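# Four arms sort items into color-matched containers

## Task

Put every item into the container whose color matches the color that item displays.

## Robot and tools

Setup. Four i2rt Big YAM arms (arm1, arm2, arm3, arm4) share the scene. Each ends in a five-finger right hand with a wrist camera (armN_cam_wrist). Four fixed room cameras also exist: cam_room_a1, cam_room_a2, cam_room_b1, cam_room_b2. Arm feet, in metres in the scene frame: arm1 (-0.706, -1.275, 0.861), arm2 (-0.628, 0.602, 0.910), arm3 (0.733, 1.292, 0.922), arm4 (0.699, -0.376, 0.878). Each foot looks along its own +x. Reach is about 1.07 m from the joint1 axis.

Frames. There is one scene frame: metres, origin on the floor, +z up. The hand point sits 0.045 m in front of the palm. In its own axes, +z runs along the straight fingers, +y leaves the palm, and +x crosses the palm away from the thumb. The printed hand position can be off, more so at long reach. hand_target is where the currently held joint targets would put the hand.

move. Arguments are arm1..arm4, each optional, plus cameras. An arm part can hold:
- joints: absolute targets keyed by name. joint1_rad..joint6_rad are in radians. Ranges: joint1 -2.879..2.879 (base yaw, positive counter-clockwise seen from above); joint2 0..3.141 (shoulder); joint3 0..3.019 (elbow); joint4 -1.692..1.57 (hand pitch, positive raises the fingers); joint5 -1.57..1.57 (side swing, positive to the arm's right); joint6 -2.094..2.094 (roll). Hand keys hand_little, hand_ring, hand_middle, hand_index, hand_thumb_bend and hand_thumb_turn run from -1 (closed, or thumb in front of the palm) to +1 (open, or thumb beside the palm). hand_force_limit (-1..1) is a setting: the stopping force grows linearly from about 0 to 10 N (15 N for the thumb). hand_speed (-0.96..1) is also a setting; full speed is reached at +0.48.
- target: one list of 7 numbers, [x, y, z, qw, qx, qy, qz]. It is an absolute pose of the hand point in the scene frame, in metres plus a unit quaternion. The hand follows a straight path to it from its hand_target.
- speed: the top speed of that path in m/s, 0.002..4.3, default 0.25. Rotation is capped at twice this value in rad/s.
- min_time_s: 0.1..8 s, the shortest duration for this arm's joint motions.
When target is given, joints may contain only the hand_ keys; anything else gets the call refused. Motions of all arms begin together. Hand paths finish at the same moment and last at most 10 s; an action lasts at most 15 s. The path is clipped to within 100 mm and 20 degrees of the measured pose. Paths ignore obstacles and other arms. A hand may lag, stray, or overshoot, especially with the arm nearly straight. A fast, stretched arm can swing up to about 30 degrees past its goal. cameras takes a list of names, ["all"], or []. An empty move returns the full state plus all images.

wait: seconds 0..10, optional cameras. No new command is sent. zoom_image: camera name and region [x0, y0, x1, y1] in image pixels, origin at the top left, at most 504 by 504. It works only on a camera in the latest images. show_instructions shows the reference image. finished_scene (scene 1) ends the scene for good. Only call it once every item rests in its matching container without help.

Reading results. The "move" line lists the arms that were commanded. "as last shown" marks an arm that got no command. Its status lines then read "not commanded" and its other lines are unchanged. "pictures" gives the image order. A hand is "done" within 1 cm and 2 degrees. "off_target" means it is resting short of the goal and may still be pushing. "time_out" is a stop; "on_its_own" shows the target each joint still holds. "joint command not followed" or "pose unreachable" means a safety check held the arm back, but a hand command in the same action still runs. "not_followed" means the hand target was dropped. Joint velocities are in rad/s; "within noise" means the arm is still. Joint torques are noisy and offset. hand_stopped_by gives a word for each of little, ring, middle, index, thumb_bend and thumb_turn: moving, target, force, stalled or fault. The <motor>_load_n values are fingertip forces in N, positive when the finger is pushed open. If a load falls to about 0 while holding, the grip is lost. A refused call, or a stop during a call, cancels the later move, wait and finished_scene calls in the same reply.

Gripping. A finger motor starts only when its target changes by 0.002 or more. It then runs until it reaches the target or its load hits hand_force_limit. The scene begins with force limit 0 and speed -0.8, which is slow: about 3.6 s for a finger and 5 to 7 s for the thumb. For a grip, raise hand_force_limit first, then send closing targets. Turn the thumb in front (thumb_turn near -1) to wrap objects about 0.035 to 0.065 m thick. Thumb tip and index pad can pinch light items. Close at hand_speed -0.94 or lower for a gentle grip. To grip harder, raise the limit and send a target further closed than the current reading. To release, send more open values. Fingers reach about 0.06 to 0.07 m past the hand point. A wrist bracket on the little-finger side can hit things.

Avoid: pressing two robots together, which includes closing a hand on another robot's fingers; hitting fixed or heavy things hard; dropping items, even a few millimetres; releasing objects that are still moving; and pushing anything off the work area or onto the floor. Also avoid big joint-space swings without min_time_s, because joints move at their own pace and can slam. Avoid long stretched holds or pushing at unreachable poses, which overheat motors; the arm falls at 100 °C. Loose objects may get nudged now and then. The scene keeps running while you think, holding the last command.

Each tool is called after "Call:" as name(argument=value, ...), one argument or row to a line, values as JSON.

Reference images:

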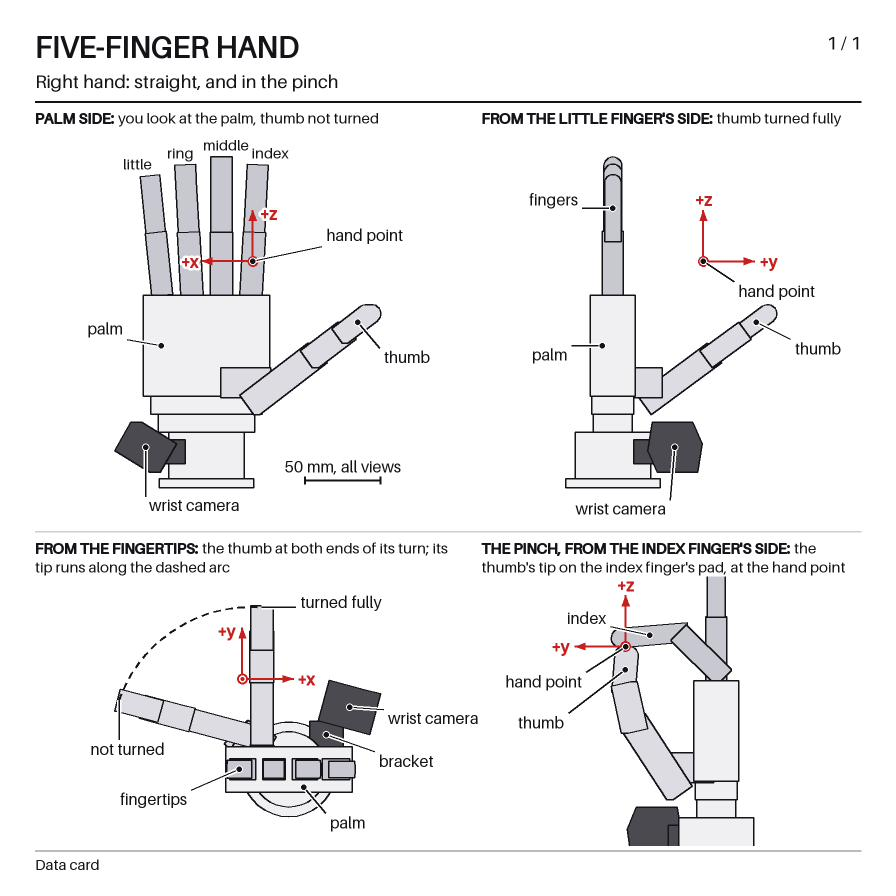

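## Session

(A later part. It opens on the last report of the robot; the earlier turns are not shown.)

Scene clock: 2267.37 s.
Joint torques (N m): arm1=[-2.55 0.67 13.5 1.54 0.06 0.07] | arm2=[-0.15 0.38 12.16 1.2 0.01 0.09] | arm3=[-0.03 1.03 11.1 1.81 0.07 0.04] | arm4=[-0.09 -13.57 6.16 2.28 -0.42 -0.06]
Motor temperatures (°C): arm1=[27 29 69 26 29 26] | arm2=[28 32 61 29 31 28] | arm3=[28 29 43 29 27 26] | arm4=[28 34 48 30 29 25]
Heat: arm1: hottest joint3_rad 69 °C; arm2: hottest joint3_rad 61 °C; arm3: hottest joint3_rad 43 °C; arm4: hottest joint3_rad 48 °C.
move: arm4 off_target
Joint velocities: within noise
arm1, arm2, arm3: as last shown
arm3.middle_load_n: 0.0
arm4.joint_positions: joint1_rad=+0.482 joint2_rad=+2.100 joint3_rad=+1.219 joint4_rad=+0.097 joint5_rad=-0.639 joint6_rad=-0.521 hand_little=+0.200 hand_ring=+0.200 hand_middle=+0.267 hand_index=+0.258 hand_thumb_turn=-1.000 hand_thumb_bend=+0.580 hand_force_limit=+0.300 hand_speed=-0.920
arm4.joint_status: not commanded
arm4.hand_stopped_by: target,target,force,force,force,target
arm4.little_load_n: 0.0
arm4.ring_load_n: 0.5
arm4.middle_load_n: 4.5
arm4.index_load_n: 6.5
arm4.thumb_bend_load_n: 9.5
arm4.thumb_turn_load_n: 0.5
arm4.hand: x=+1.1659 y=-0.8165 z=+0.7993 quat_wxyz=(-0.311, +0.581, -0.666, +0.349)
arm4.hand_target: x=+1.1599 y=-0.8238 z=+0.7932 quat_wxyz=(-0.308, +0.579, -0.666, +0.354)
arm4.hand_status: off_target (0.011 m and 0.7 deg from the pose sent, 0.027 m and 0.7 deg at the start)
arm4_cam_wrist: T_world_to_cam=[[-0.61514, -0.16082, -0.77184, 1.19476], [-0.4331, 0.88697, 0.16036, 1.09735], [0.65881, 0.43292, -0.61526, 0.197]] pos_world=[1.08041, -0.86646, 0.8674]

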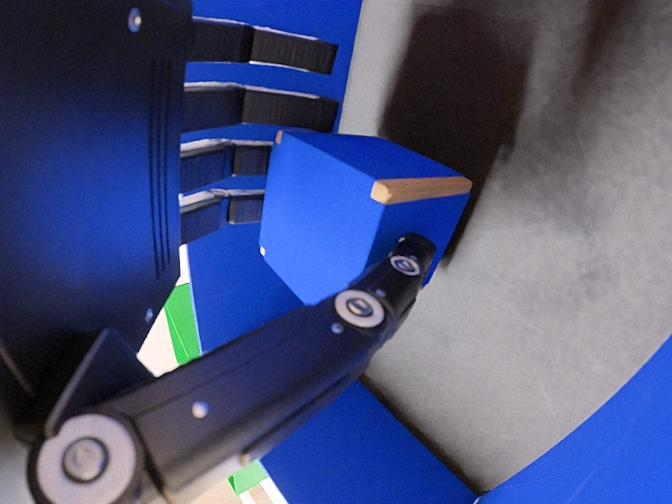

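Call:
move(
  arm4={"target": [1.160, -0.824, 0.781, 0.3080, -0.5792, 0.6663, -0.3543], "speed": 0.03},
)

Call:
move(
  arm4={"target": [1.160, -0.824, 0.774, 0.3080, -0.5792, 0.6663, -0.3543], "speed": 0.02},
  cameras=["arm4_cam_wrist"],
)

Scene clock: 2270.27 s.
Joint torques (N m): arm1=[-2.43 0.62 13.44 1.61 0 0.12] | arm2=[-0.38 0.15 12.12 1.25 0.03 0.08] | arm3=[-0.03 1.03 11.1 1.81 0.07 0.04] | arm4=[0.21 -13.68 6.26 2.26 -0.44 -0.05]
Motor temperatures (°C): arm1=[27 29 69 26 29 26] | arm2=[28 32 61 29 31 28] | arm3=[28 29 43 29 27 26] | arm4=[28 34 48 30 29 25]
Heat: arm1: hottest joint3_rad 69 °C; arm2: hottest joint3_rad 61 °C; arm3: hottest joint3_rad 43 °C; arm4: hottest joint3_rad 48 °C.
move: arm4 off_target
Joint velocities: within noise
arm1, arm2, arm3: as last shown
arm4.joint_positions: joint1_rad=+0.482 joint2_rad=+2.123 joint3_rad=+1.219 joint4_rad=+0.119 joint5_rad=-0.639 joint6_rad=-0.521 hand_little=+0.200 hand_ring=+0.200 hand_middle=+0.267 hand_index=+0.258 hand_thumb_turn=-1.000 hand_thumb_bend=+0.580 hand_force_limit=+0.300 hand_speed=-0.920
arm4.joint_status: not commanded
arm4.hand_stopped_by: target,target,force,force,force,target
arm4.little_load_n: 0.0
arm4.ring_load_n: 0.5
arm4.middle_load_n: 4.5
arm4.index_load_n: 6.5
arm4.thumb_bend_load_n: 9.5
arm4.thumb_turn_load_n: 0.0
arm4.hand: x=+1.1659 y=-0.8164 z=+0.7880 quat_wxyz=(-0.311, +0.581, -0.666, +0.349)
arm4.hand_target: x=+1.1599 y=-0.8238 z=+0.7812 quat_wxyz=(-0.308, +0.579, -0.666, +0.354)
arm4.hand_status: off_target (0.012 m and 0.7 deg from the pose sent, 0.021 m and 0.7 deg at the start)
pictures: none

Scene clock: 2271.23 s.
Joint torques (N m): arm1=[-2.78 0.79 13.56 1.5 0.01 0.1] | arm2=[-0.5 0.44 12.16 1.13 0.02 0.11] | arm3=[0.09 1.03 11.11 1.77 0.07 0.04] | arm4=[0.5 -13.57 6.46 2.09 -0.37 -0.13]
Motor temperatures (°C): arm1=[27 29 69 26 29 26] | arm2=[28 32 61 29 31 28] | arm3=[28 29 43 29 27 26] | arm4=[28 34 48 30 29 25]
Heat: arm1: hottest joint3_rad 69 °C; arm2: hottest joint3_rad 61 °C; arm3: hottest joint3_rad 43 °C; arm4: hottest joint3_rad 48 °C.
move: arm4 off_target
Joint velocities: within noise
arm1, arm2, arm3: as last shown
arm4.joint_positions: joint1_rad=+0.482 joint2_rad=+2.128 joint3_rad=+1.219 joint4_rad=+0.135 joint5_rad=-0.641 joint6_rad=-0.521 hand_little=+0.200 hand_ring=+0.200 hand_middle=+0.267 hand_index=+0.258 hand_thumb_turn=-1.000 hand_thumb_bend=+0.580 hand_force_limit=+0.300 hand_speed=-0.920
arm4.joint_status: not commanded
arm4.hand_stopped_by: target,target,force,force,force,target
arm4.little_load_n: 0.0
arm4.ring_load_n: 0.5
arm4.middle_load_n: 4.5
arm4.index_load_n: 6.5
arm4.thumb_bend_load_n: 9.5
arm4.thumb_turn_load_n: 0.0
arm4.hand: x=+1.1673 y=-0.8180 z=+0.7867 quat_wxyz=(-0.311, +0.582, -0.663, +0.354)
arm4.hand_target: x=+1.1598 y=-0.8235 z=+0.7741 quat_wxyz=(-0.308, +0.579, -0.666, +0.354)
arm4.hand_status: off_target (0.016 m and 0.6 deg from the pose sent, 0.017 m and 0.7 deg at the start)
arm4_cam_wrist: T_world_to_cam=[[-0.60959, -0.16753, -0.77481, 1.17603], [-0.43491, 0.88786, 0.15019, 1.11217], [0.66276, 0.42852, -0.6141, 0.17998]] pos_world=[1.08131, -0.86755, 0.85469]

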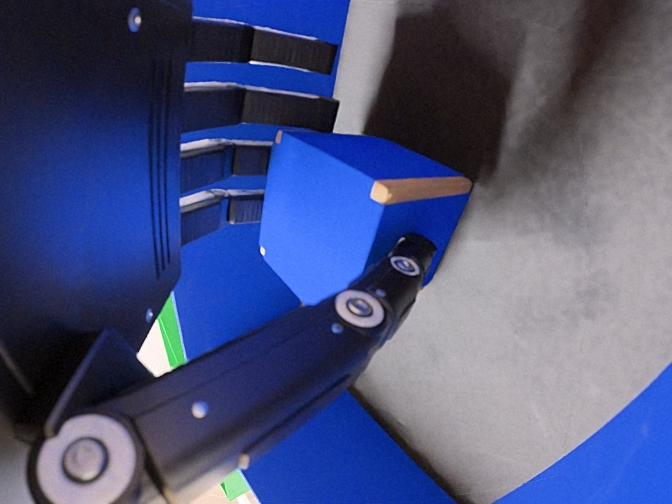

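Call:
zoom_image(
  camera="arm4_cam_wrist",
  region=[340, 90, 540, 310],
)

Scaled by 2.291 from the camera's image (finer frame: 960x720).

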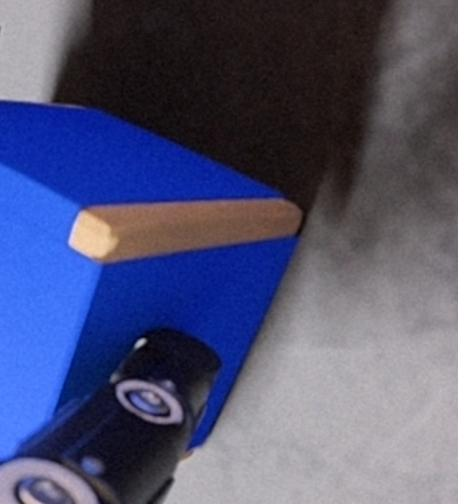

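Call:
move(
  arm4={"target": [1.160, -0.825, 0.767, 0.3080, -0.5792, 0.6663, -0.3543], "speed": 0.02},
  cameras=["arm4_cam_wrist"],
)

Scene clock: 2280.73 s.
Joint torques (N m): arm1=[-2.37 0.62 13.6 1.65 0 0.11] | arm2=[-0.44 0.32 12.07 1.24 0.02 0.09] | arm3=[0.03 1.03 11.07 1.77 0.07 0.05] | arm4=[-1.03 -12.98 6.48 1.89 -0.31 -0.06]
Motor temperatures (°C): arm1=[27 29 69 26 29 26] | arm2=[28 32 61 29 31 28] | arm3=[28 29 43 29 27 26] | arm4=[28 34 48 30 29 25]
Heat: arm1: hottest joint3_rad 69 °C; arm2: hottest joint3_rad 61 °C; arm3: hottest joint3_rad 43 °C; arm4: hottest joint3_rad 48 °C.
move: arm4 off_target
Joint velocities: within noise
arm1.joint_positions: joint1_rad=+2.017 joint2_rad=+0.657 joint3_rad=+1.275 joint4_rad=-1.192 joint5_rad=+0.002 joint6_rad=-0.009 hand_little=+0.560 hand_ring=+0.560 hand_middle=+0.560 hand_index=+0.560 hand_thumb_turn=-1.000 hand_thumb_bend=+1.000 hand_force_limit=+0.300 hand_speed=-0.700
arm1.joint_status: not commanded
arm1.hand_stopped_by: target,target,target,target,target,target
arm1.little_load_n: 0.0
arm1.ring_load_n: 0.0
arm1.middle_load_n: 0.0
arm1.index_load_n: 0.0
arm1.thumb_bend_load_n: 0.0
arm1.thumb_turn_load_n: 0.0
arm1.hand: x=-0.4830 y=-1.1256 z=+1.3023 quat_wxyz=(-0.409, +0.753, -0.452, +0.250)
arm1.hand_target: x=-0.4863 y=-1.1314 z=+1.3301 quat_wxyz=(-0.428, +0.736, -0.454, +0.263)
arm1.hand_status: not commanded
arm2: as last shown
arm2.ring_load_n: -0.5
arm3.joint_positions: joint1_rad=-1.700 joint2_rad=+0.647 joint3_rad=+1.266 joint4_rad=-1.191 joint5_rad=-0.003 joint6_rad=-0.015 hand_little=+0.560 hand_ring=+0.560 hand_middle=+0.560 hand_index=+0.560 hand_thumb_turn=-1.000 hand_thumb_bend=+1.000 hand_force_limit=+0.300 hand_speed=-0.700
arm3.joint_status: not commanded
arm3.hand_stopped_by: target,target,target,target,target,target
arm3.little_load_n: 0.0
arm3.ring_load_n: 0.0
arm3.middle_load_n: 0.0
arm3.index_load_n: 0.0
arm3.thumb_bend_load_n: 0.0
arm3.thumb_turn_load_n: 0.0
arm3.hand: x=+0.9936 y=+1.3543 z=+1.3591 quat_wxyz=(-0.347, +0.657, -0.582, +0.329)
arm3.hand_target: x=+0.9922 y=+1.3547 z=+1.3739 quat_wxyz=(-0.356, +0.649, -0.584, +0.334)
arm3.hand_status: not commanded
arm4.joint_positions: joint1_rad=+0.481 joint2_rad=+2.133 joint3_rad=+1.219 joint4_rad=+0.150 joint5_rad=-0.644 joint6_rad=-0.521 hand_little=+0.200 hand_ring=+0.200 hand_middle=+0.267 hand_index=+0.258 hand_thumb_turn=-1.000 hand_thumb_bend=+0.580 hand_force_limit=+0.300 hand_speed=-0.920
arm4.joint_status: not commanded
arm4.hand_stopped_by: target,target,force,force,force,target
arm4.little_load_n: 0.0
arm4.ring_load_n: 0.5
arm4.middle_load_n: 4.5
arm4.index_load_n: 7.0
arm4.thumb_bend_load_n: 9.0
arm4.thumb_turn_load_n: 0.5
arm4.hand: x=+1.1683 y=-0.8197 z=+0.7862 quat_wxyz=(-0.312, +0.582, -0.660, +0.358)
arm4.hand_target: x=+1.1595 y=-0.8243 z=+0.7674 quat_wxyz=(-0.308, +0.579, -0.666, +0.354)
arm4.hand_status: off_target (0.022 m and 1.0 deg from the pose sent, 0.022 m and 0.6 deg at the start)
arm4_cam_wrist: T_world_to_cam=[[-0.60334, -0.17368, -0.77834, 1.16632], [-0.43701, 0.88842, 0.1405, 1.1247], [0.66709, 0.42491, -0.61191, 0.16996]] pos_world=[1.0818, -0.86885, 0.85377]

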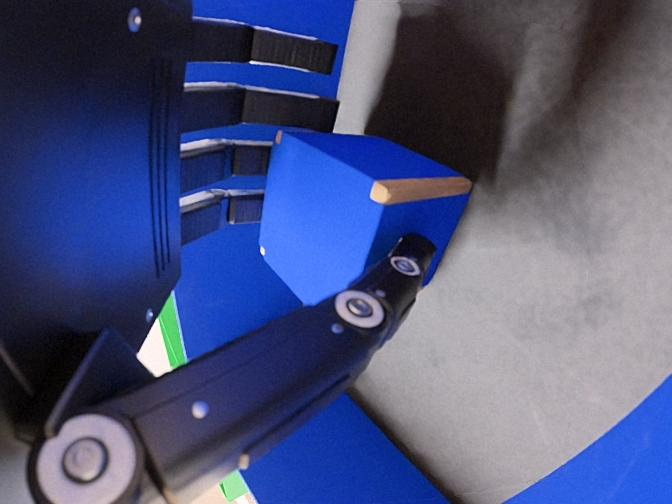

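Call:
move(
  arm4={"target": [1.161, -0.824, 0.779, 0.3080, -0.5792, 0.6663, -0.3543], "speed": 0.02},
)

Call:
move(
  arm4={"joints": {"hand_speed": -0.92, "hand_thumb_bend": 0.66, "hand_index": 0.36, "hand_middle": 0.36, "hand_ring": 0.4, "hand_little": 0.4}},
  cameras=["arm4_cam_wrist"],
)

Scene clock: 2288.73 s.
Joint torques (N m): arm1=[-2.26 0.91 13.48 1.59 0.03 0.13] | arm2=[-0.44 0.26 12.11 1.22 0.01 0.08] | arm3=[0.09 1.08 11.08 1.8 0.07 0.04] | arm4=[-0.38 -14.56 6.49 1.1 -0.2 -0.01]
Motor temperatures (°C): arm1=[27 29 69 26 29 26] | arm2=[28 32 61 29 31 28] | arm3=[28 29 43 29 27 26] | arm4=[28 34 47 30 29 25]
Heat: arm1: hottest joint3_rad 69 °C; arm2: hottest joint3_rad 61 °C; arm3: hottest joint3_rad 43 °C; arm4: hottest joint3_rad 47 °C.
move: arm4 off_target
Joint velocities: within noise
arm1, arm2, arm3: as last shown
arm1.little_load_n: -0.5
arm1.index_load_n: 0.5
arm4.joint_positions: joint1_rad=+0.481 joint2_rad=+2.133 joint3_rad=+1.219 joint4_rad=+0.150 joint5_rad=-0.644 joint6_rad=-0.521 hand_little=+0.200 hand_ring=+0.200 hand_middle=+0.267 hand_index=+0.258 hand_thumb_turn=-1.000 hand_thumb_bend=+0.580 hand_force_limit=+0.300 hand_speed=-0.920
arm4.joint_status: not commanded
arm4.hand_stopped_by: target,target,force,force,force,target
arm4.little_load_n: 0.0
arm4.ring_load_n: 0.5
arm4.middle_load_n: 5.0
arm4.index_load_n: 7.0
arm4.thumb_bend_load_n: 9.0
arm4.thumb_turn_load_n: 0.0
arm4.hand: x=+1.1683 y=-0.8197 z=+0.7862 quat_wxyz=(-0.312, +0.582, -0.660, +0.358)
arm4.hand_target: x=+1.1609 y=-0.8238 z=+0.7790 quat_wxyz=(-0.308, +0.579, -0.666, +0.354)
arm4.hand_status: off_target (0.011 m and 1.0 deg from the pose sent, 0.011 m and 1.0 deg at the start)
pictures: none

Scene clock: 2290.10 s.
Joint torques (N m): arm1=[-2.2 0.85 13.5 1.62 0.03 0.11] | arm2=[-0.32 0.44 12.12 1.2 0.02 0.08] | arm3=[0.03 1.08 11.07 1.8 0.08 0.04] | arm4=[-0.03 -14.74 6.39 1.2 -0.28 -0.07]
Motor temperatures (°C): arm1=[27 29 69 26 29 26] | arm2=[28 32 61 29 31 28] | arm3=[28 29 43 29 27 26] | arm4=[28 34 47 30 29 25]
Heat: arm1: hottest joint3_rad 69 °C; arm2: hottest joint3_rad 61 °C; arm3: hottest joint3_rad 43 °C; arm4: hottest joint3_rad 47 °C.
move: arm4 done
Joint velocities: within noise
arm1, arm3: as last shown
arm1.middle_load_n: -0.5
arm1.index_load_n: 0.0
arm2.joint_positions: joint1_rad=-2.060 joint2_rad=+0.652 joint3_rad=+1.253 joint4_rad=-1.193 joint5_rad=-0.002 joint6_rad=-0.009 hand_little=+0.580 hand_ring=+0.580 hand_middle=+0.580 hand_index=+0.580 hand_thumb_turn=-1.000 hand_thumb_bend=+1.000 hand_force_limit=+0.300 hand_speed=-0.700
arm2.joint_status: not commanded
arm2.hand_stopped_by: target,target,target,target,target,target
arm2.little_load_n: 0.0
arm2.ring_load_n: 0.0
arm2.middle_load_n: 0.0
arm2.index_load_n: 0.0
arm2.thumb_bend_load_n: 0.0
arm2.thumb_turn_load_n: 0.0
arm2.hand: x=-0.3999 y=+0.4645 z=+1.3412 quat_wxyz=(-0.209, +0.395, -0.789, +0.422)
arm2.hand_target: x=-0.4010 y=+0.4689 z=+1.3642 quat_wxyz=(-0.220, +0.391, -0.780, +0.437)
arm2.hand_status: not commanded
arm3.little_load_n: -0.5
arm3.thumb_turn_load_n: 0.5
arm4.joint_positions: joint1_rad=+0.481 joint2_rad=+2.133 joint3_rad=+1.219 joint4_rad=+0.150 joint5_rad=-0.643 joint6_rad=-0.521 hand_little=+0.400 hand_ring=+0.400 hand_middle=+0.360 hand_index=+0.360 hand_thumb_turn=-1.000 hand_thumb_bend=+0.660 hand_force_limit=+0.300 hand_speed=-0.920
arm4.joint_status: all done
arm4.hand_stopped_by: target,target,target,target,target,target
arm4.little_load_n: 0.0
arm4.ring_load_n: 0.0
arm4.middle_load_n: 0.0
arm4.index_load_n: 0.0
arm4.thumb_bend_load_n: 0.0
arm4.thumb_turn_load_n: 0.0
arm4.hand: x=+1.1682 y=-0.8198 z=+0.7861 quat_wxyz=(-0.311, +0.582, -0.660, +0.359)
arm4.hand_target: x=+1.1608 y=-0.8238 z=+0.7790 quat_wxyz=(-0.308, +0.579, -0.666, +0.354)
arm4.hand_status: not commanded
arm4_cam_wrist: T_world_to_cam=[[-0.60352, -0.17364, -0.77821, 1.16644], [-0.43679, 0.88853, 0.14048, 1.12457], [0.66707, 0.4247, -0.61209, 0.16995]] pos_world=[1.0818, -0.86885, 0.85377]

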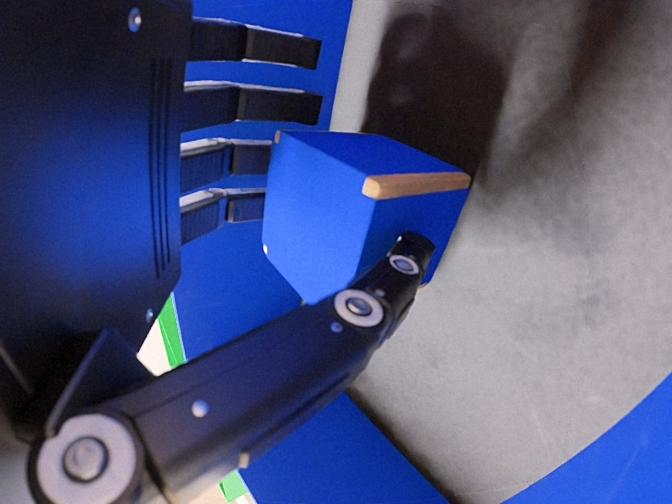

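Call:
move(
  arm4={"joints": {"hand_speed": -0.75, "hand_thumb_bend": 1.0, "hand_index": 0.44, "hand_middle": 0.44, "hand_ring": 0.46, "hand_little": 0.46}},
  cameras=["arm4_cam_wrist"],
)

Call:
move(
  arm4={"target": [1.161, -0.823, 0.82, 0.3080, -0.5792, 0.6663, -0.3543], "speed": 0.05},
  cameras=["arm4_cam_wrist", "cam_room_a1"],
)

Scene clock: 2295.13 s.
Joint torques (N m): arm1=[-2.67 0.79 13.56 1.51 -0.01 0.12] | arm2=[-0.32 0.32 12.18 1.22 0.03 0.1] | arm3=[-0.03 1.03 11.1 1.76 0.07 0.04] | arm4=[-0.62 -14.04 6.23 1.29 -0.18 -0.09]
Motor temperatures (°C): arm1=[27 29 69 26 29 26] | arm2=[28 32 61 29 31 28] | arm3=[28 29 43 29 27 26] | arm4=[28 34 47 30 29 25]
Heat: arm1: hottest joint3_rad 69 °C; arm2: hottest joint3_rad 61 °C; arm3: hottest joint3_rad 43 °C; arm4: hottest joint3_rad 47 °C.
move: arm4 done
Joint velocities: within noise
arm1, arm2, arm3: as last shown
arm1.little_load_n: 0.0
arm1.middle_load_n: 0.0
arm3.little_load_n: 0.0
arm3.thumb_turn_load_n: 0.0
arm4.joint_positions: joint1_rad=+0.481 joint2_rad=+2.133 joint3_rad=+1.219 joint4_rad=+0.150 joint5_rad=-0.643 joint6_rad=-0.521 hand_little=+0.460 hand_ring=+0.460 hand_middle=+0.440 hand_index=+0.440 hand_thumb_turn=-1.000 hand_thumb_bend=+1.000 hand_force_limit=+0.300 hand_speed=-0.750
arm4.joint_status: all done
arm4.hand_stopped_by: target,target,target,target,target,target
arm4.little_load_n: 0.0
arm4.ring_load_n: 0.0
arm4.middle_load_n: 0.0
arm4.index_load_n: 0.0
arm4.thumb_bend_load_n: 0.0
arm4.thumb_turn_load_n: 0.0
arm4.hand: x=+1.1682 y=-0.8198 z=+0.7861 quat_wxyz=(-0.311, +0.582, -0.660, +0.359)
arm4.hand_target: x=+1.1608 y=-0.8238 z=+0.7790 quat_wxyz=(-0.308, +0.579, -0.666, +0.354)
arm4.hand_status: not commanded
arm4_cam_wrist: T_world_to_cam=[[-0.60352, -0.17364, -0.77821, 1.16644], [-0.43679, 0.88853, 0.14048, 1.12457], [0.66707, 0.4247, -0.61209, 0.16995]] pos_world=[1.0818, -0.86885, 0.85377]

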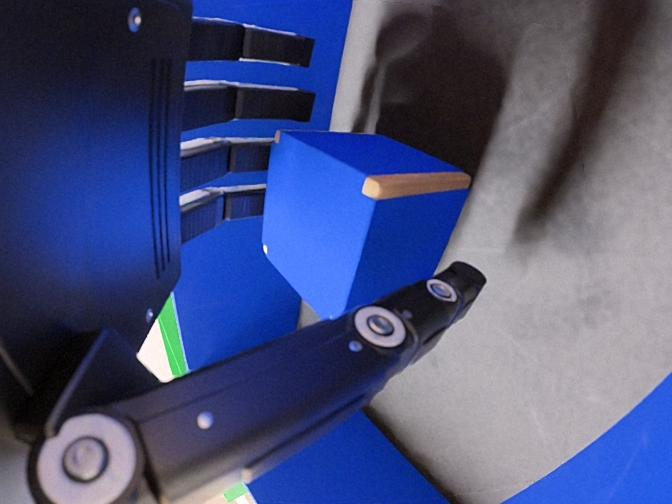

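Scene clock: 2296.47 s.
Joint torques (N m): arm1=[-2.55 0.67 13.46 1.69 0.03 0.11] | arm2=[-0.56 0.21 12.14 1.24 0.01 0.08] | arm3=[0.09 1.03 11.1 1.78 0.08 0.04] | arm4=[0.26 -15.68 6.99 1.01 -0.27 -0.06]
Motor temperatures (°C): arm1=[27 29 69 26 29 26] | arm2=[28 32 61 29 31 28] | arm3=[28 29 43 29 27 26] | arm4=[28 34 47 30 29 25]
Heat: arm1: hottest joint3_rad 69 °C; arm2: hottest joint3_rad 61 °C; arm3: hottest joint3_rad 43 °C; arm4: hottest joint3_rad 47 °C.
move: arm4 done
Joint velocities: within noise
arm1, arm2, arm3: as last shown
arm4.joint_positions: joint1_rad=+0.481 joint2_rad=+2.062 joint3_rad=+1.219 joint4_rad=+0.070 joint5_rad=-0.643 joint6_rad=-0.521 hand_little=+0.460 hand_ring=+0.460 hand_middle=+0.440 hand_index=+0.440 hand_thumb_turn=-1.000 hand_thumb_bend=+1.000 hand_force_limit=+0.300 hand_speed=-0.750
arm4.joint_status: not commanded
arm4.hand_stopped_by: target,target,target,target,target,target
arm4.little_load_n: 0.0
arm4.ring_load_n: 0.0
arm4.middle_load_n: 0.0
arm4.index_load_n: 0.0
arm4.thumb_bend_load_n: 0.0
arm4.thumb_turn_load_n: 0.0
arm4.hand: x=+1.1669 y=-0.8181 z=+0.8196 quat_wxyz=(-0.312, +0.581, -0.663, +0.354)
arm4.hand_target: x=+1.1609 y=-0.8230 z=+0.8199 quat_wxyz=(-0.308, +0.579, -0.666, +0.354)
arm4.hand_status: done (0.008 m and 0.6 deg from the pose sent, 0.035 m and 1.0 deg at the start)
arm4_cam_wrist: T_world_to_cam=[[-0.60814, -0.16768, -0.77592, 1.20033], [-0.43566, 0.88758, 0.14965, 1.10818], [0.6636, 0.42904, -0.61283, 0.19886]] pos_world=[1.08081, -0.86765, 0.88738]

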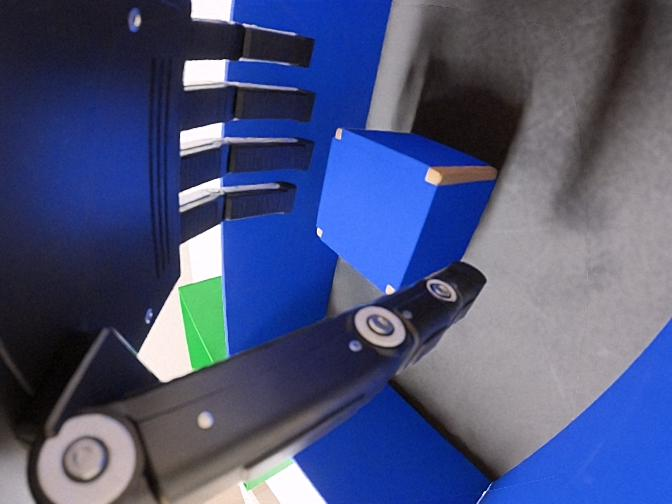

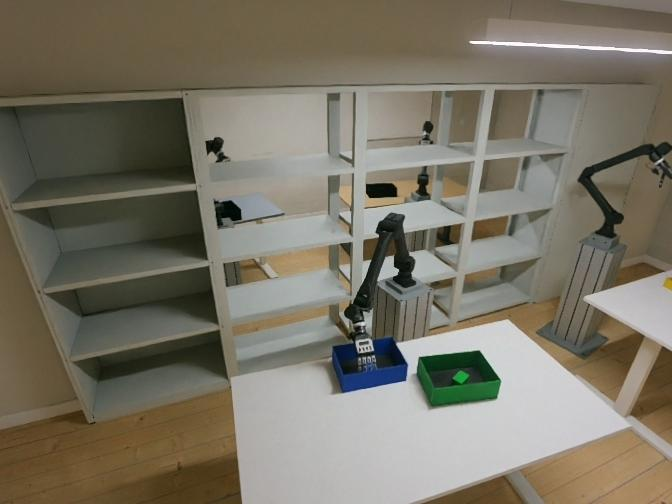

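Blue cube stays on the container floor. Lift clear.

Call:
move(
  arm4={"target": [1.150, -0.815, 0.93, 0.3080, -0.5792, 0.6663, -0.3543], "speed": 0.1},
)

Call:
move(
  arm4={"target": [1.060, -0.730, 1.08, 0.1759, -0.3308, 0.8186, -0.4353], "speed": 0.2},
  cameras=["cam_room_a1", "cam_room_a2", "arm4_cam_wrist"],
)

Scene clock: 2300.43 s.
Joint torques (N m): arm1=[-2.96 0.09 13.59 1.59 0.05 0.13] | arm2=[-0.5 0.32 12.12 1.26 0.02 0.08] | arm3=[0.03 1.14 11.11 1.77 0.07 0.04] | arm4=[-0.67 -12.16 9.63 1.11 -0.32 -0.13]
Motor temperatures (°C): arm1=[27 29 69 26 29 26] | arm2=[28 32 61 29 31 28] | arm3=[28 29 43 29 27 26] | arm4=[28 34 46 30 29 25]
Heat: arm1: hottest joint3_rad 69 °C; arm2: hottest joint3_rad 61 °C; arm3: hottest joint3_rad 43 °C; arm4: hottest joint3_rad 46 °C.
move: arm4 off_target
Joint velocities: within noise
arm1, arm2, arm3: as last shown
arm4.joint_positions: joint1_rad=+0.477 joint2_rad=+1.840 joint3_rad=+1.218 joint4_rad=-0.165 joint5_rad=-0.645 joint6_rad=-0.523 hand_little=+0.460 hand_ring=+0.460 hand_middle=+0.440 hand_index=+0.440 hand_thumb_turn=-1.000 hand_thumb_bend=+1.000 hand_force_limit=+0.300 hand_speed=-0.750
arm4.joint_status: not commanded
arm4.hand_stopped_by: target,target,target,target,target,target
arm4.little_load_n: 0.0
arm4.ring_load_n: -0.5
arm4.middle_load_n: 0.0
arm4.index_load_n: 0.0
arm4.thumb_bend_load_n: 0.0
arm4.thumb_turn_load_n: 0.0
arm4.hand: x=+1.1532 y=-0.8035 z=+0.9254 quat_wxyz=(-0.312, +0.581, -0.666, +0.349)
arm4.hand_target: x=+1.1499 y=-0.8149 z=+0.9301 quat_wxyz=(-0.308, +0.579, -0.666, +0.355)
arm4.hand_status: off_target (0.013 m and 0.8 deg from the pose sent, 0.112 m and 0.6 deg at the start)
pictures: none

Scene clock: 2302.87 s.
Joint torques (N m): arm1=[-2.96 0.5 13.59 1.57 0.09 0.08] | arm2=[-0.5 0.44 12.15 1.16 0.03 0.08] | arm3=[-0.03 1.08 11.11 1.77 0.08 0.04] | arm4=[2.2 -6.59 9.16 1.31 0.13 0.16]
Motor temperatures (°C): arm1=[27 29 69 26 29 26] | arm2=[28 32 61 29 31 28] | arm3=[28 29 43 29 27 26] | arm4=[28 34 46 30 29 25]
Heat: arm1: hottest joint3_rad 69 °C; arm2: hottest joint3_rad 61 °C; arm3: hottest joint3_rad 43 °C; arm4: hottest joint3_rad 46 °C.
move: arm4 done
Joint velocities: within noise
arm1, arm2, arm3: as last shown
arm4.joint_positions: joint1_rad=+0.555 joint2_rad=+1.210 joint3_rad=+0.929 joint4_rad=-0.301 joint5_rad=-0.039 joint6_rad=-0.035 hand_little=+0.460 hand_ring=+0.460 hand_middle=+0.440 hand_index=+0.440 hand_thumb_turn=-1.000 hand_thumb_bend=+1.000 hand_force_limit=+0.300 hand_speed=-0.750
arm4.joint_status: not commanded
arm4.hand_stopped_by: target,target,target,target,target,target
arm4.little_load_n: 0.0
arm4.ring_load_n: 0.0
arm4.middle_load_n: 0.0
arm4.index_load_n: 0.0
arm4.thumb_bend_load_n: 0.0
arm4.thumb_turn_load_n: 0.0
arm4.hand: x=+1.0564 y=-0.7367 z=+1.0863 quat_wxyz=(-0.174, +0.329, -0.815, +0.445)
arm4.hand_target: x=+1.0598 y=-0.7300 z=+1.0800 quat_wxyz=(-0.176, +0.331, -0.819, +0.435)
arm4.hand_status: done (0.010 m and 1.2 deg from the pose sent, 0.195 m and 38.5 deg at the start)
pictures: arm4_cam_wrist, cam_room_a1, cam_room_a2
arm4_cam_wrist: T_world_to_cam=[[-0.57687, 0.23855, -0.78123, 1.6258], [0.21776, 0.96671, 0.13439, 0.33253], [0.78728, -0.09259, -0.60961, -0.11774]] pos_world=[0.95815, -0.7202, 1.15366]

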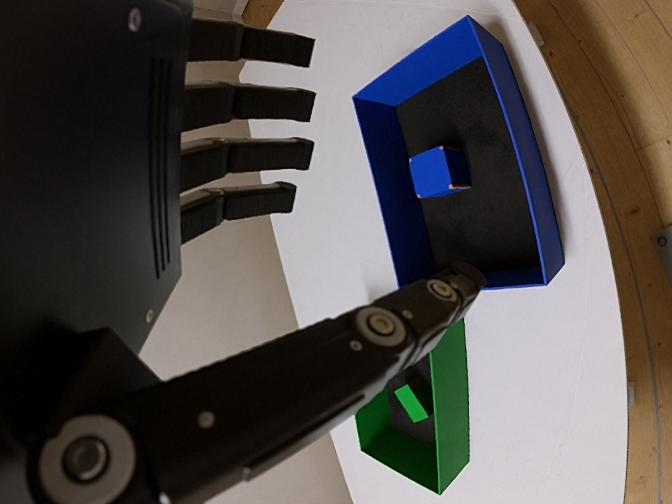

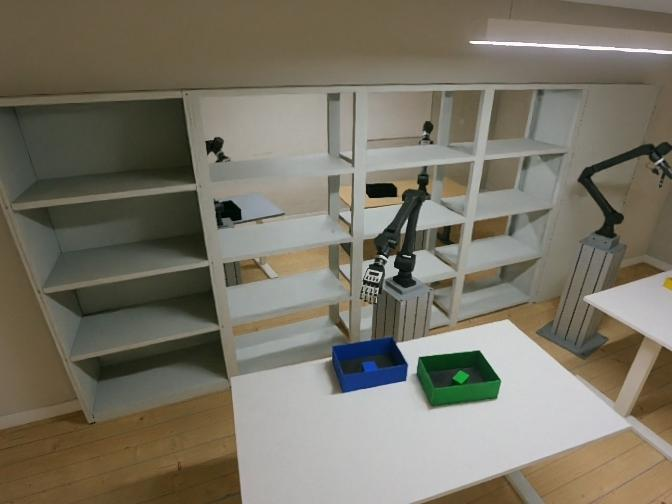

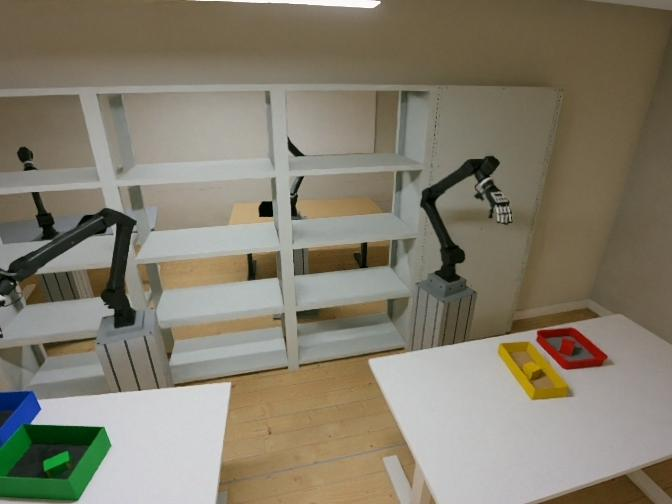

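Call:
wait(
  seconds=0.3,
  cameras=["cam_room_b1", "cam_room_b2"],
)

Call:
zoom_image(
  camera="cam_room_b2",
  region=[400, 230, 620, 370],
)

Call:
zoom_image(
  camera="cam_room_b1",
  region=[80, 180, 584, 500],
)

Scene clock: 2306.30 s.
Joint torques (N m): arm1=[-2.2 0.44 13.56 1.73 0.03 0.08] | arm2=[-0.21 0.21 12.15 1.26 0.02 0.09] | arm3=[-0.03 1.14 11.11 1.77 0.07 0.04] | arm4=[1.44 -6.71 9.32 1.31 0.08 0.1]
Motor temperatures (°C): arm1=[27 29 69 26 29 26] | arm2=[28 32 61 29 31 28] | arm3=[28 29 43 29 27 26] | arm4=[28 34 47 30 29 25]
Heat: arm1: hottest joint3_rad 69 °C; arm2: hottest joint3_rad 61 °C; arm3: hottest joint3_rad 43 °C; arm4: hottest joint3_rad 47 °C.
Joint velocities: within noise
arm1.joint_positions: joint1_rad=+2.017 joint2_rad=+0.657 joint3_rad=+1.275 joint4_rad=-1.192 joint5_rad=+0.002 joint6_rad=-0.009 hand_little=+0.560 hand_ring=+0.560 hand_middle=+0.560 hand_index=+0.560 hand_thumb_turn=-1.000 hand_thumb_bend=+1.000 hand_force_limit=+0.300 hand_speed=-0.700
arm1.joint_status: not commanded
arm1.hand_stopped_by: target,target,target,target,target,target
arm1.little_load_n: 0.0
arm1.ring_load_n: 0.0
arm1.middle_load_n: 0.0
arm1.index_load_n: 0.0
arm1.thumb_bend_load_n: 0.0
arm1.thumb_turn_load_n: 0.0
arm1.hand: x=-0.4830 y=-1.1256 z=+1.3023 quat_wxyz=(-0.409, +0.753, -0.452, +0.250)
arm1.hand_target: x=-0.4863 y=-1.1314 z=+1.3301 quat_wxyz=(-0.428, +0.736, -0.454, +0.263)
arm1.hand_status: not commanded
arm2.joint_positions: joint1_rad=-2.060 joint2_rad=+0.652 joint3_rad=+1.253 joint4_rad=-1.193 joint5_rad=-0.002 joint6_rad=-0.009 hand_little=+0.580 hand_ring=+0.580 hand_middle=+0.580 hand_index=+0.580 hand_thumb_turn=-1.000 hand_thumb_bend=+1.000 hand_force_limit=+0.300 hand_speed=-0.700
arm2.joint_status: not commanded
arm2.hand_stopped_by: target,target,target,target,target,target
arm2.little_load_n: 0.0
arm2.ring_load_n: 0.0
arm2.middle_load_n: 0.0
arm2.index_load_n: 0.5
arm2.thumb_bend_load_n: 0.0
arm2.thumb_turn_load_n: 0.0
arm2.hand: x=-0.3999 y=+0.4645 z=+1.3412 quat_wxyz=(-0.209, +0.395, -0.789, +0.422)
arm2.hand_target: x=-0.4010 y=+0.4689 z=+1.3642 quat_wxyz=(-0.220, +0.391, -0.780, +0.437)
arm2.hand_status: not commanded
arm3.joint_positions: joint1_rad=-1.700 joint2_rad=+0.647 joint3_rad=+1.266 joint4_rad=-1.191 joint5_rad=-0.003 joint6_rad=-0.015 hand_little=+0.560 hand_ring=+0.560 hand_middle=+0.560 hand_index=+0.560 hand_thumb_turn=-1.000 hand_thumb_bend=+1.000 hand_force_limit=+0.300 hand_speed=-0.700
arm3.joint_status: not commanded
arm3.hand_stopped_by: target,target,target,target,target,target
arm3.little_load_n: 0.0
arm3.ring_load_n: 0.0
arm3.middle_load_n: 0.0
arm3.index_load_n: 0.0
arm3.thumb_bend_load_n: 0.0
arm3.thumb_turn_load_n: 0.0
arm3.hand: x=+0.9936 y=+1.3543 z=+1.3591 quat_wxyz=(-0.347, +0.657, -0.582, +0.329)
arm3.hand_target: x=+0.9922 y=+1.3547 z=+1.3739 quat_wxyz=(-0.356, +0.649, -0.584, +0.334)
arm3.hand_status: not commanded
arm4.joint_positions: joint1_rad=+0.555 joint2_rad=+1.210 joint3_rad=+0.929 joint4_rad=-0.301 joint5_rad=-0.039 joint6_rad=-0.034 hand_little=+0.460 hand_ring=+0.460 hand_middle=+0.440 hand_index=+0.440 hand_thumb_turn=-1.000 hand_thumb_bend=+1.000 hand_force_limit=+0.300 hand_speed=-0.750
arm4.joint_status: not commanded
arm4.hand_stopped_by: target,target,target,target,target,target
arm4.little_load_n: 0.0
arm4.ring_load_n: 0.0
arm4.middle_load_n: 0.0
arm4.index_load_n: -0.5
arm4.thumb_bend_load_n: 0.0
arm4.thumb_turn_load_n: 0.0
arm4.hand: x=+1.0564 y=-0.7367 z=+1.0863 quat_wxyz=(-0.174, +0.328, -0.815, +0.445)
arm4.hand_target: x=+1.0598 y=-0.7300 z=+1.0800 quat_wxyz=(-0.176, +0.331, -0.819, +0.435)
arm4.hand_status: done (0.010 m and 1.2 deg from the pose sent, 0.195 m and 38.5 deg at the start)
wait: 0.30 s; at rest from the start

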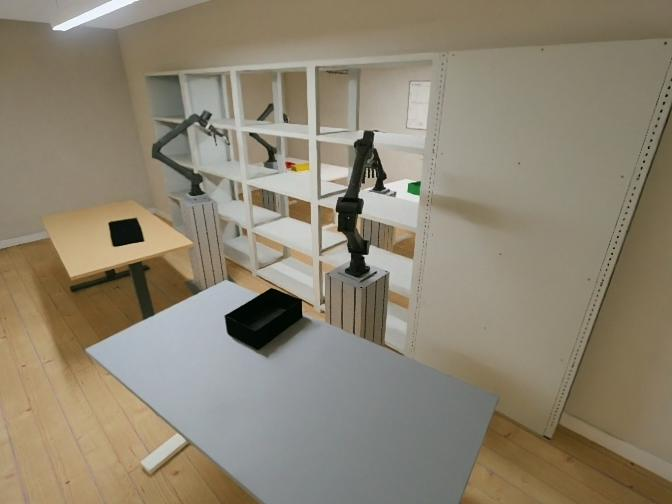

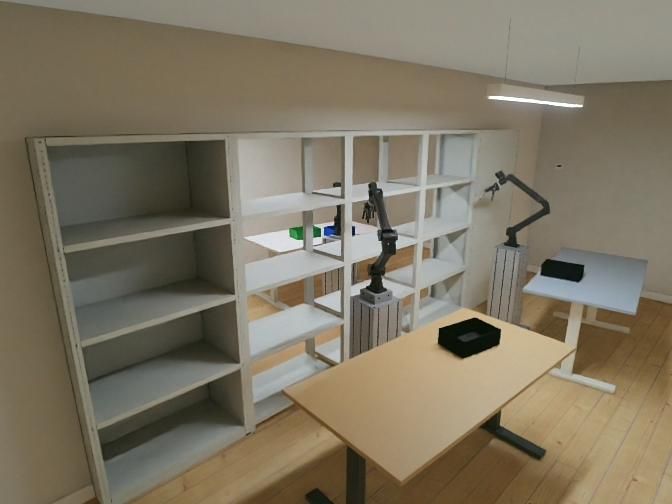

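Scaled by 2.291 from the camera's image (finer frame: 960x720).

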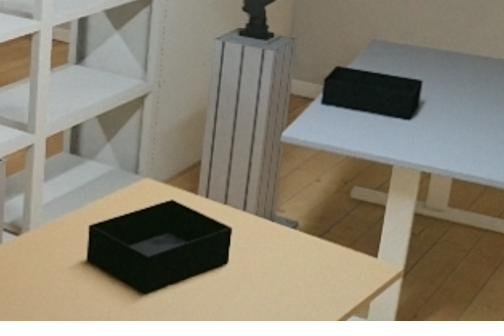

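Scaled by 1.000.

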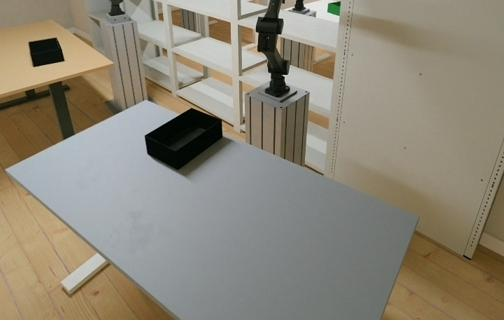

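Both trays are empty, and all four cubes are in the containers that match their colors.

Call:
finished_scene(
  scene=1,
)

The scene is finished: the task was done.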